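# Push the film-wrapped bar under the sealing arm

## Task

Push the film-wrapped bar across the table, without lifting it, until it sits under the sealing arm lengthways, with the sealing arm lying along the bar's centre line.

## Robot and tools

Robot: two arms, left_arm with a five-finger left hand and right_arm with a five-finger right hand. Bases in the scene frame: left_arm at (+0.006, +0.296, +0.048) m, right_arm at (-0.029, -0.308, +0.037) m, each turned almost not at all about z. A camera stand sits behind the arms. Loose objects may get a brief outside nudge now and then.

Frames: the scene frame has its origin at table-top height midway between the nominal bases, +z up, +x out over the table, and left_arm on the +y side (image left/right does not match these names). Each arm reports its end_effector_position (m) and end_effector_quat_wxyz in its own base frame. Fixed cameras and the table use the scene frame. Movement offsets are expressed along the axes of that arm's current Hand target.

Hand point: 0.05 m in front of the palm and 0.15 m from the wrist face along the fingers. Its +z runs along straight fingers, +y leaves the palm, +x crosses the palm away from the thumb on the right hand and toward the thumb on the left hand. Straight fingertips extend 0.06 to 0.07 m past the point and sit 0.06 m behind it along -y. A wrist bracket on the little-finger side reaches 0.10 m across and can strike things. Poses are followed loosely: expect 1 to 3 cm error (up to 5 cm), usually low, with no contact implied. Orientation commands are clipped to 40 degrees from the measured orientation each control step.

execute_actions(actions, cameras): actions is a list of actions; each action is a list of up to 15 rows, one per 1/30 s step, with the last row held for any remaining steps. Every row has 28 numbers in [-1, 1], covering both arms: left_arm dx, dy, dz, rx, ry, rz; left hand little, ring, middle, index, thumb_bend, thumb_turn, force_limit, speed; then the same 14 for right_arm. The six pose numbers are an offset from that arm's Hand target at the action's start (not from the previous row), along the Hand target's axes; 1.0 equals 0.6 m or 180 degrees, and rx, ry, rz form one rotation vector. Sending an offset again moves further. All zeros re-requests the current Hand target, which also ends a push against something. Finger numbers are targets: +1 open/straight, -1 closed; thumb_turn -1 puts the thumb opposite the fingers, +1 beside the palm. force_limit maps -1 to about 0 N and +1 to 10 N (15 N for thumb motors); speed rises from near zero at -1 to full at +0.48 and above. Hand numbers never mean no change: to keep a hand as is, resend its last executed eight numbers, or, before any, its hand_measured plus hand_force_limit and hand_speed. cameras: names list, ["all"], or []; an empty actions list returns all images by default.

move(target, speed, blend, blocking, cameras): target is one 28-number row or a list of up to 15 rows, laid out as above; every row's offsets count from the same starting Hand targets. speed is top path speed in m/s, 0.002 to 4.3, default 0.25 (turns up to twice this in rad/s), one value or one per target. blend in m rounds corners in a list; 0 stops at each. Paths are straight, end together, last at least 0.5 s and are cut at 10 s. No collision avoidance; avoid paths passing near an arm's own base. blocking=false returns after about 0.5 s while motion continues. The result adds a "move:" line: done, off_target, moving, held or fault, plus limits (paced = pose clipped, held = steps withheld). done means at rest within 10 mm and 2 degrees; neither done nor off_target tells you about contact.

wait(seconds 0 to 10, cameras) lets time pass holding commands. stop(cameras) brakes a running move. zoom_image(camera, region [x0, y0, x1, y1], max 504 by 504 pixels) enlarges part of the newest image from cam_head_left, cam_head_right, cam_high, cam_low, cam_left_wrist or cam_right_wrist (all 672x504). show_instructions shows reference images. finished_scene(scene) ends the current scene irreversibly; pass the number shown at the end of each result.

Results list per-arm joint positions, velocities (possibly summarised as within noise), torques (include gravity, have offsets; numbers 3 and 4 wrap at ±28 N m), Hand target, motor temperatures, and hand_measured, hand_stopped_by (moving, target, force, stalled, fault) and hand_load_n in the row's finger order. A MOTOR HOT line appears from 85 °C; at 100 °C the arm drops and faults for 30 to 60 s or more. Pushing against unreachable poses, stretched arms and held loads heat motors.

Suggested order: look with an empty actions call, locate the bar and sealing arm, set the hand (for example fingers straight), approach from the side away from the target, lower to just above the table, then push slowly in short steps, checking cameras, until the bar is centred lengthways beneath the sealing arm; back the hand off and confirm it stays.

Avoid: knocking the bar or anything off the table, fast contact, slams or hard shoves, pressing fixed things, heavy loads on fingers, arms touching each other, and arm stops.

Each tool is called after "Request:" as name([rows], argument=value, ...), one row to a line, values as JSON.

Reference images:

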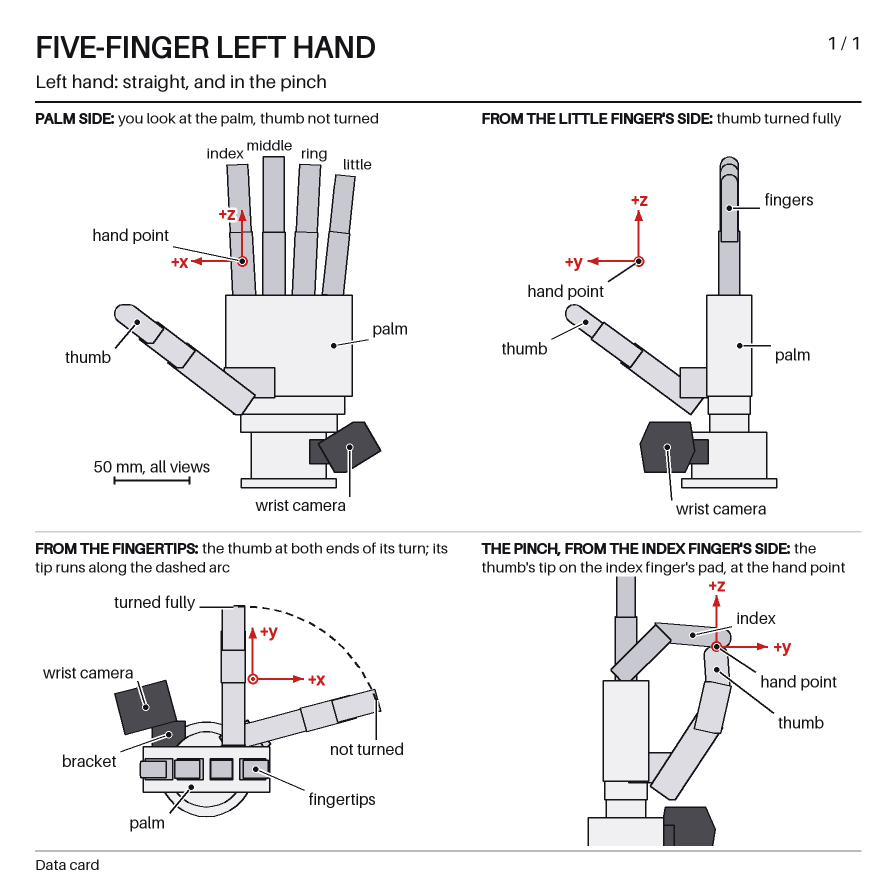

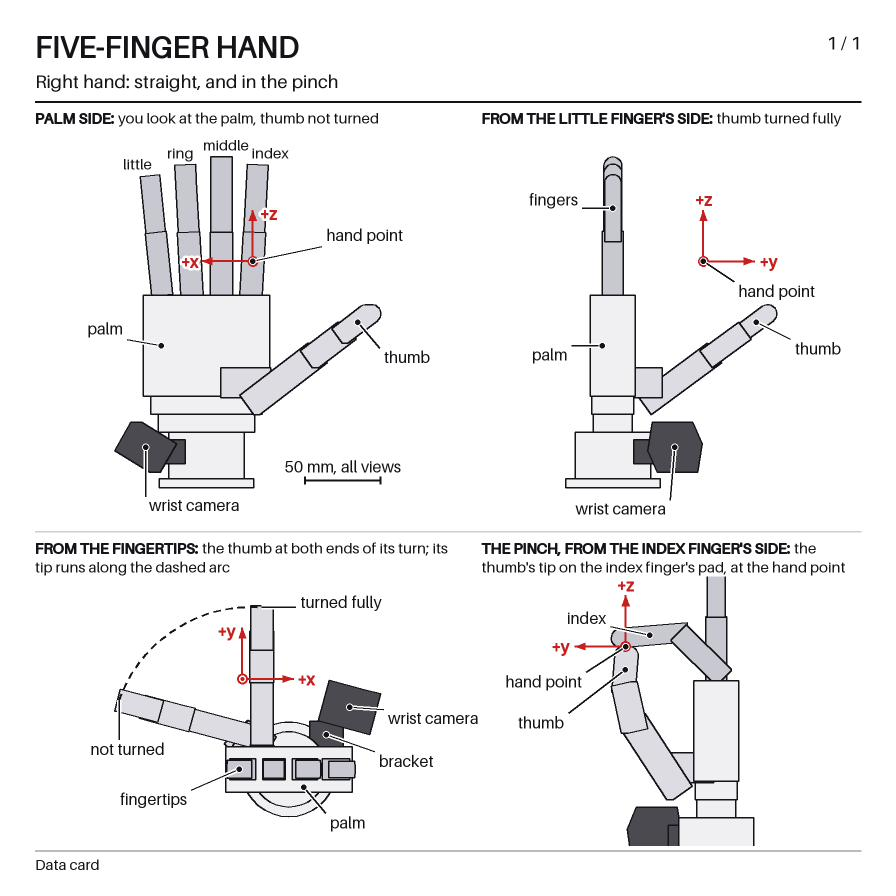

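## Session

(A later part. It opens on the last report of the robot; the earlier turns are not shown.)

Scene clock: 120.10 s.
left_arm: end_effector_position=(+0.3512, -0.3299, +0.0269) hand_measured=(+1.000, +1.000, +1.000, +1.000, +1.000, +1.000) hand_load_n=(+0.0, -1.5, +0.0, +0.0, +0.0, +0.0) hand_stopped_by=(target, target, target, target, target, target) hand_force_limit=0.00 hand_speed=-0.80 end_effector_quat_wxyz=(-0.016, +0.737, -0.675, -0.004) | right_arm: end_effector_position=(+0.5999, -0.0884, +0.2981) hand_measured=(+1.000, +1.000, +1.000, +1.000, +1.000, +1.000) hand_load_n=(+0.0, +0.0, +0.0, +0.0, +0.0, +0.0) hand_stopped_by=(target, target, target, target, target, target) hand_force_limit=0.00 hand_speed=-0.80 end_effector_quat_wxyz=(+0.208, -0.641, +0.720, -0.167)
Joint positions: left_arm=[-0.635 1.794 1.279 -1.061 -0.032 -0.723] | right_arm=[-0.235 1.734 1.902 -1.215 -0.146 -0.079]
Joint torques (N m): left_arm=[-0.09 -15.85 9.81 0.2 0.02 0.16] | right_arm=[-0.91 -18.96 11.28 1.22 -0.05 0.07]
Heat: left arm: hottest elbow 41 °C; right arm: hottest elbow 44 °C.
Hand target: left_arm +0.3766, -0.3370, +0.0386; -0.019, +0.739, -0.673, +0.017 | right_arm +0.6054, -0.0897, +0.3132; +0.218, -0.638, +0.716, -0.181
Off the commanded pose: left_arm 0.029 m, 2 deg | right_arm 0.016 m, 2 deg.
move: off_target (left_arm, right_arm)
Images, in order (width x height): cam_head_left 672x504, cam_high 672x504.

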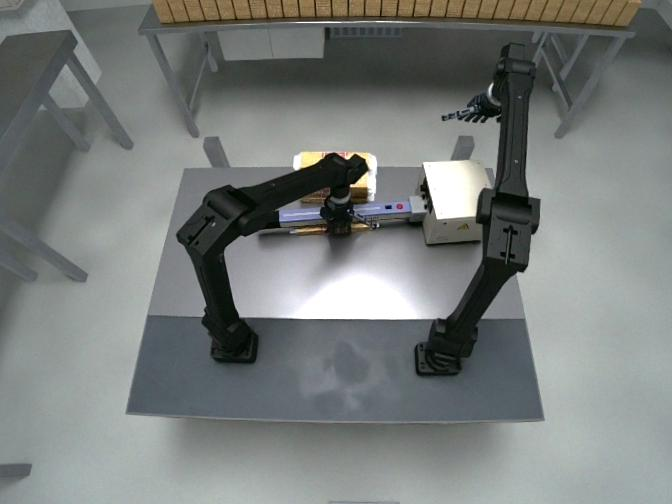

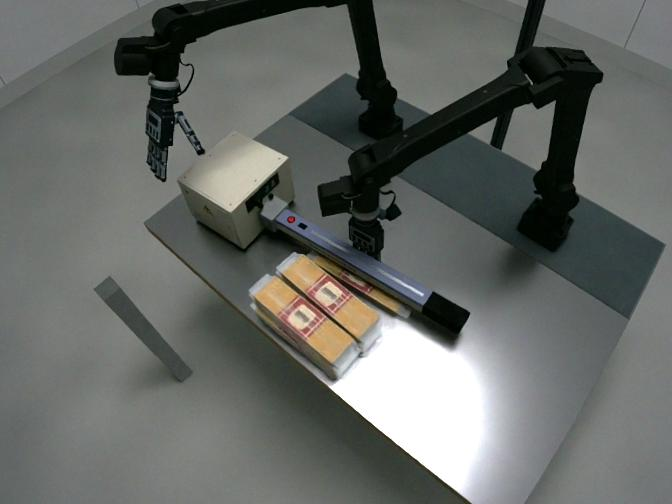

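Request:
move(target=[-0.0125,0.1326,-0.007,0,0,0,1,1,1,1,1,1,0,-0.8,0,0,0,0,0,0,1,1,1,1,1,1,0,-0.8], speed=0.15, cameras=["cam_head_left","cam_high"])

Request:
zoom_image(camera="cam_high", region=[300, 230, 400, 305])

Request:
zoom_image(camera="cam_head_left", region=[285, 205, 385, 255])

Scene clock: 127.43 s.
left_arm: end_effector_position=(+0.2970, -0.3321, +0.0322) hand_measured=(+1.000, +1.000, +1.000, +1.000, +1.000, +1.000) hand_load_n=(+0.0, +0.0, +0.0, +0.0, +0.0, +0.0) hand_stopped_by=(target, target, target, target, target, target) hand_force_limit=0.00 hand_speed=-0.80 end_effector_quat_wxyz=(-0.018, +0.740, -0.673, +0.005) | right_arm: end_effector_position=(+0.5999, -0.0884, +0.2981) hand_measured=(+1.000, +1.000, +1.000, +1.000, +1.000, +1.000) hand_load_n=(+0.0, +0.0, +0.0, +0.0, +0.0, +0.0) hand_stopped_by=(target, target, target, target, target, target) hand_force_limit=0.00 hand_speed=-0.80 end_effector_quat_wxyz=(+0.208, -0.641, +0.720, -0.167)
Joint positions: left_arm=[-0.71 1.681 1.14 -1.019 -0.036 -0.804] | right_arm=[-0.235 1.734 1.902 -1.215 -0.146 -0.079]
Joint torques (N m): left_arm=[-2.26 -16.38 5.71 0.57 0.07 -0.01] | right_arm=[-0.79 -18.67 11.23 1.52 -0.02 0.04]
Heat: left arm: hottest elbow 41 °C; right arm: hottest elbow 44 °C.
Hand target: left_arm +0.2964, -0.3371, +0.0387; -0.019, +0.739, -0.673, +0.017 | right_arm +0.6054, -0.0897, +0.3132; +0.218, -0.638, +0.716, -0.181
Off the commanded pose: left_arm 0.008 m, 1 deg | right_arm 0.016 m, 2 deg.
move: off_target (right_arm)
Images, in order (width x height): cam_head_left 672x504, cam_high 672x504.

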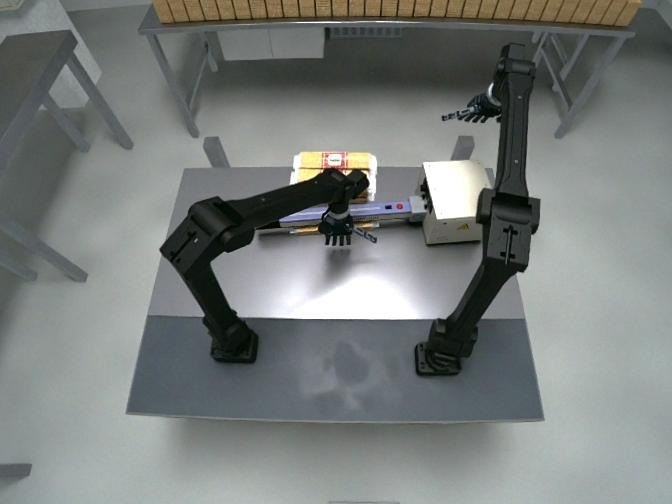

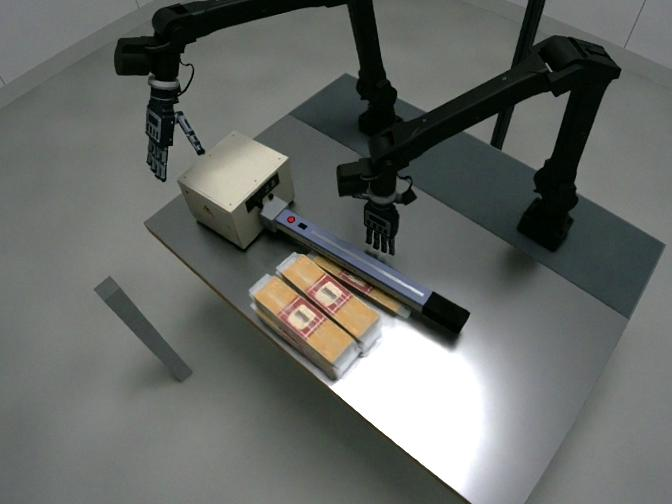

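Scaled by 5.040 from the camera's 672x504 image, which has a finer 960x720 frame.

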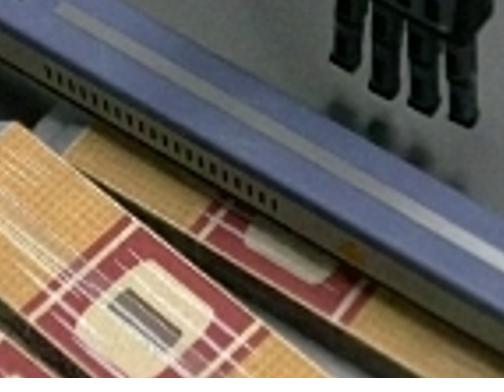

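Scaled by 5.040 from the camera's 672x504 image, which has a finer 960x720 frame.

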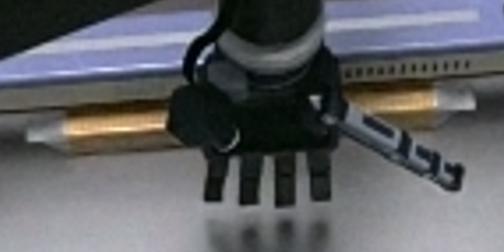

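Request:
finished_scene(scene=3)

The scene is finished: the task was done.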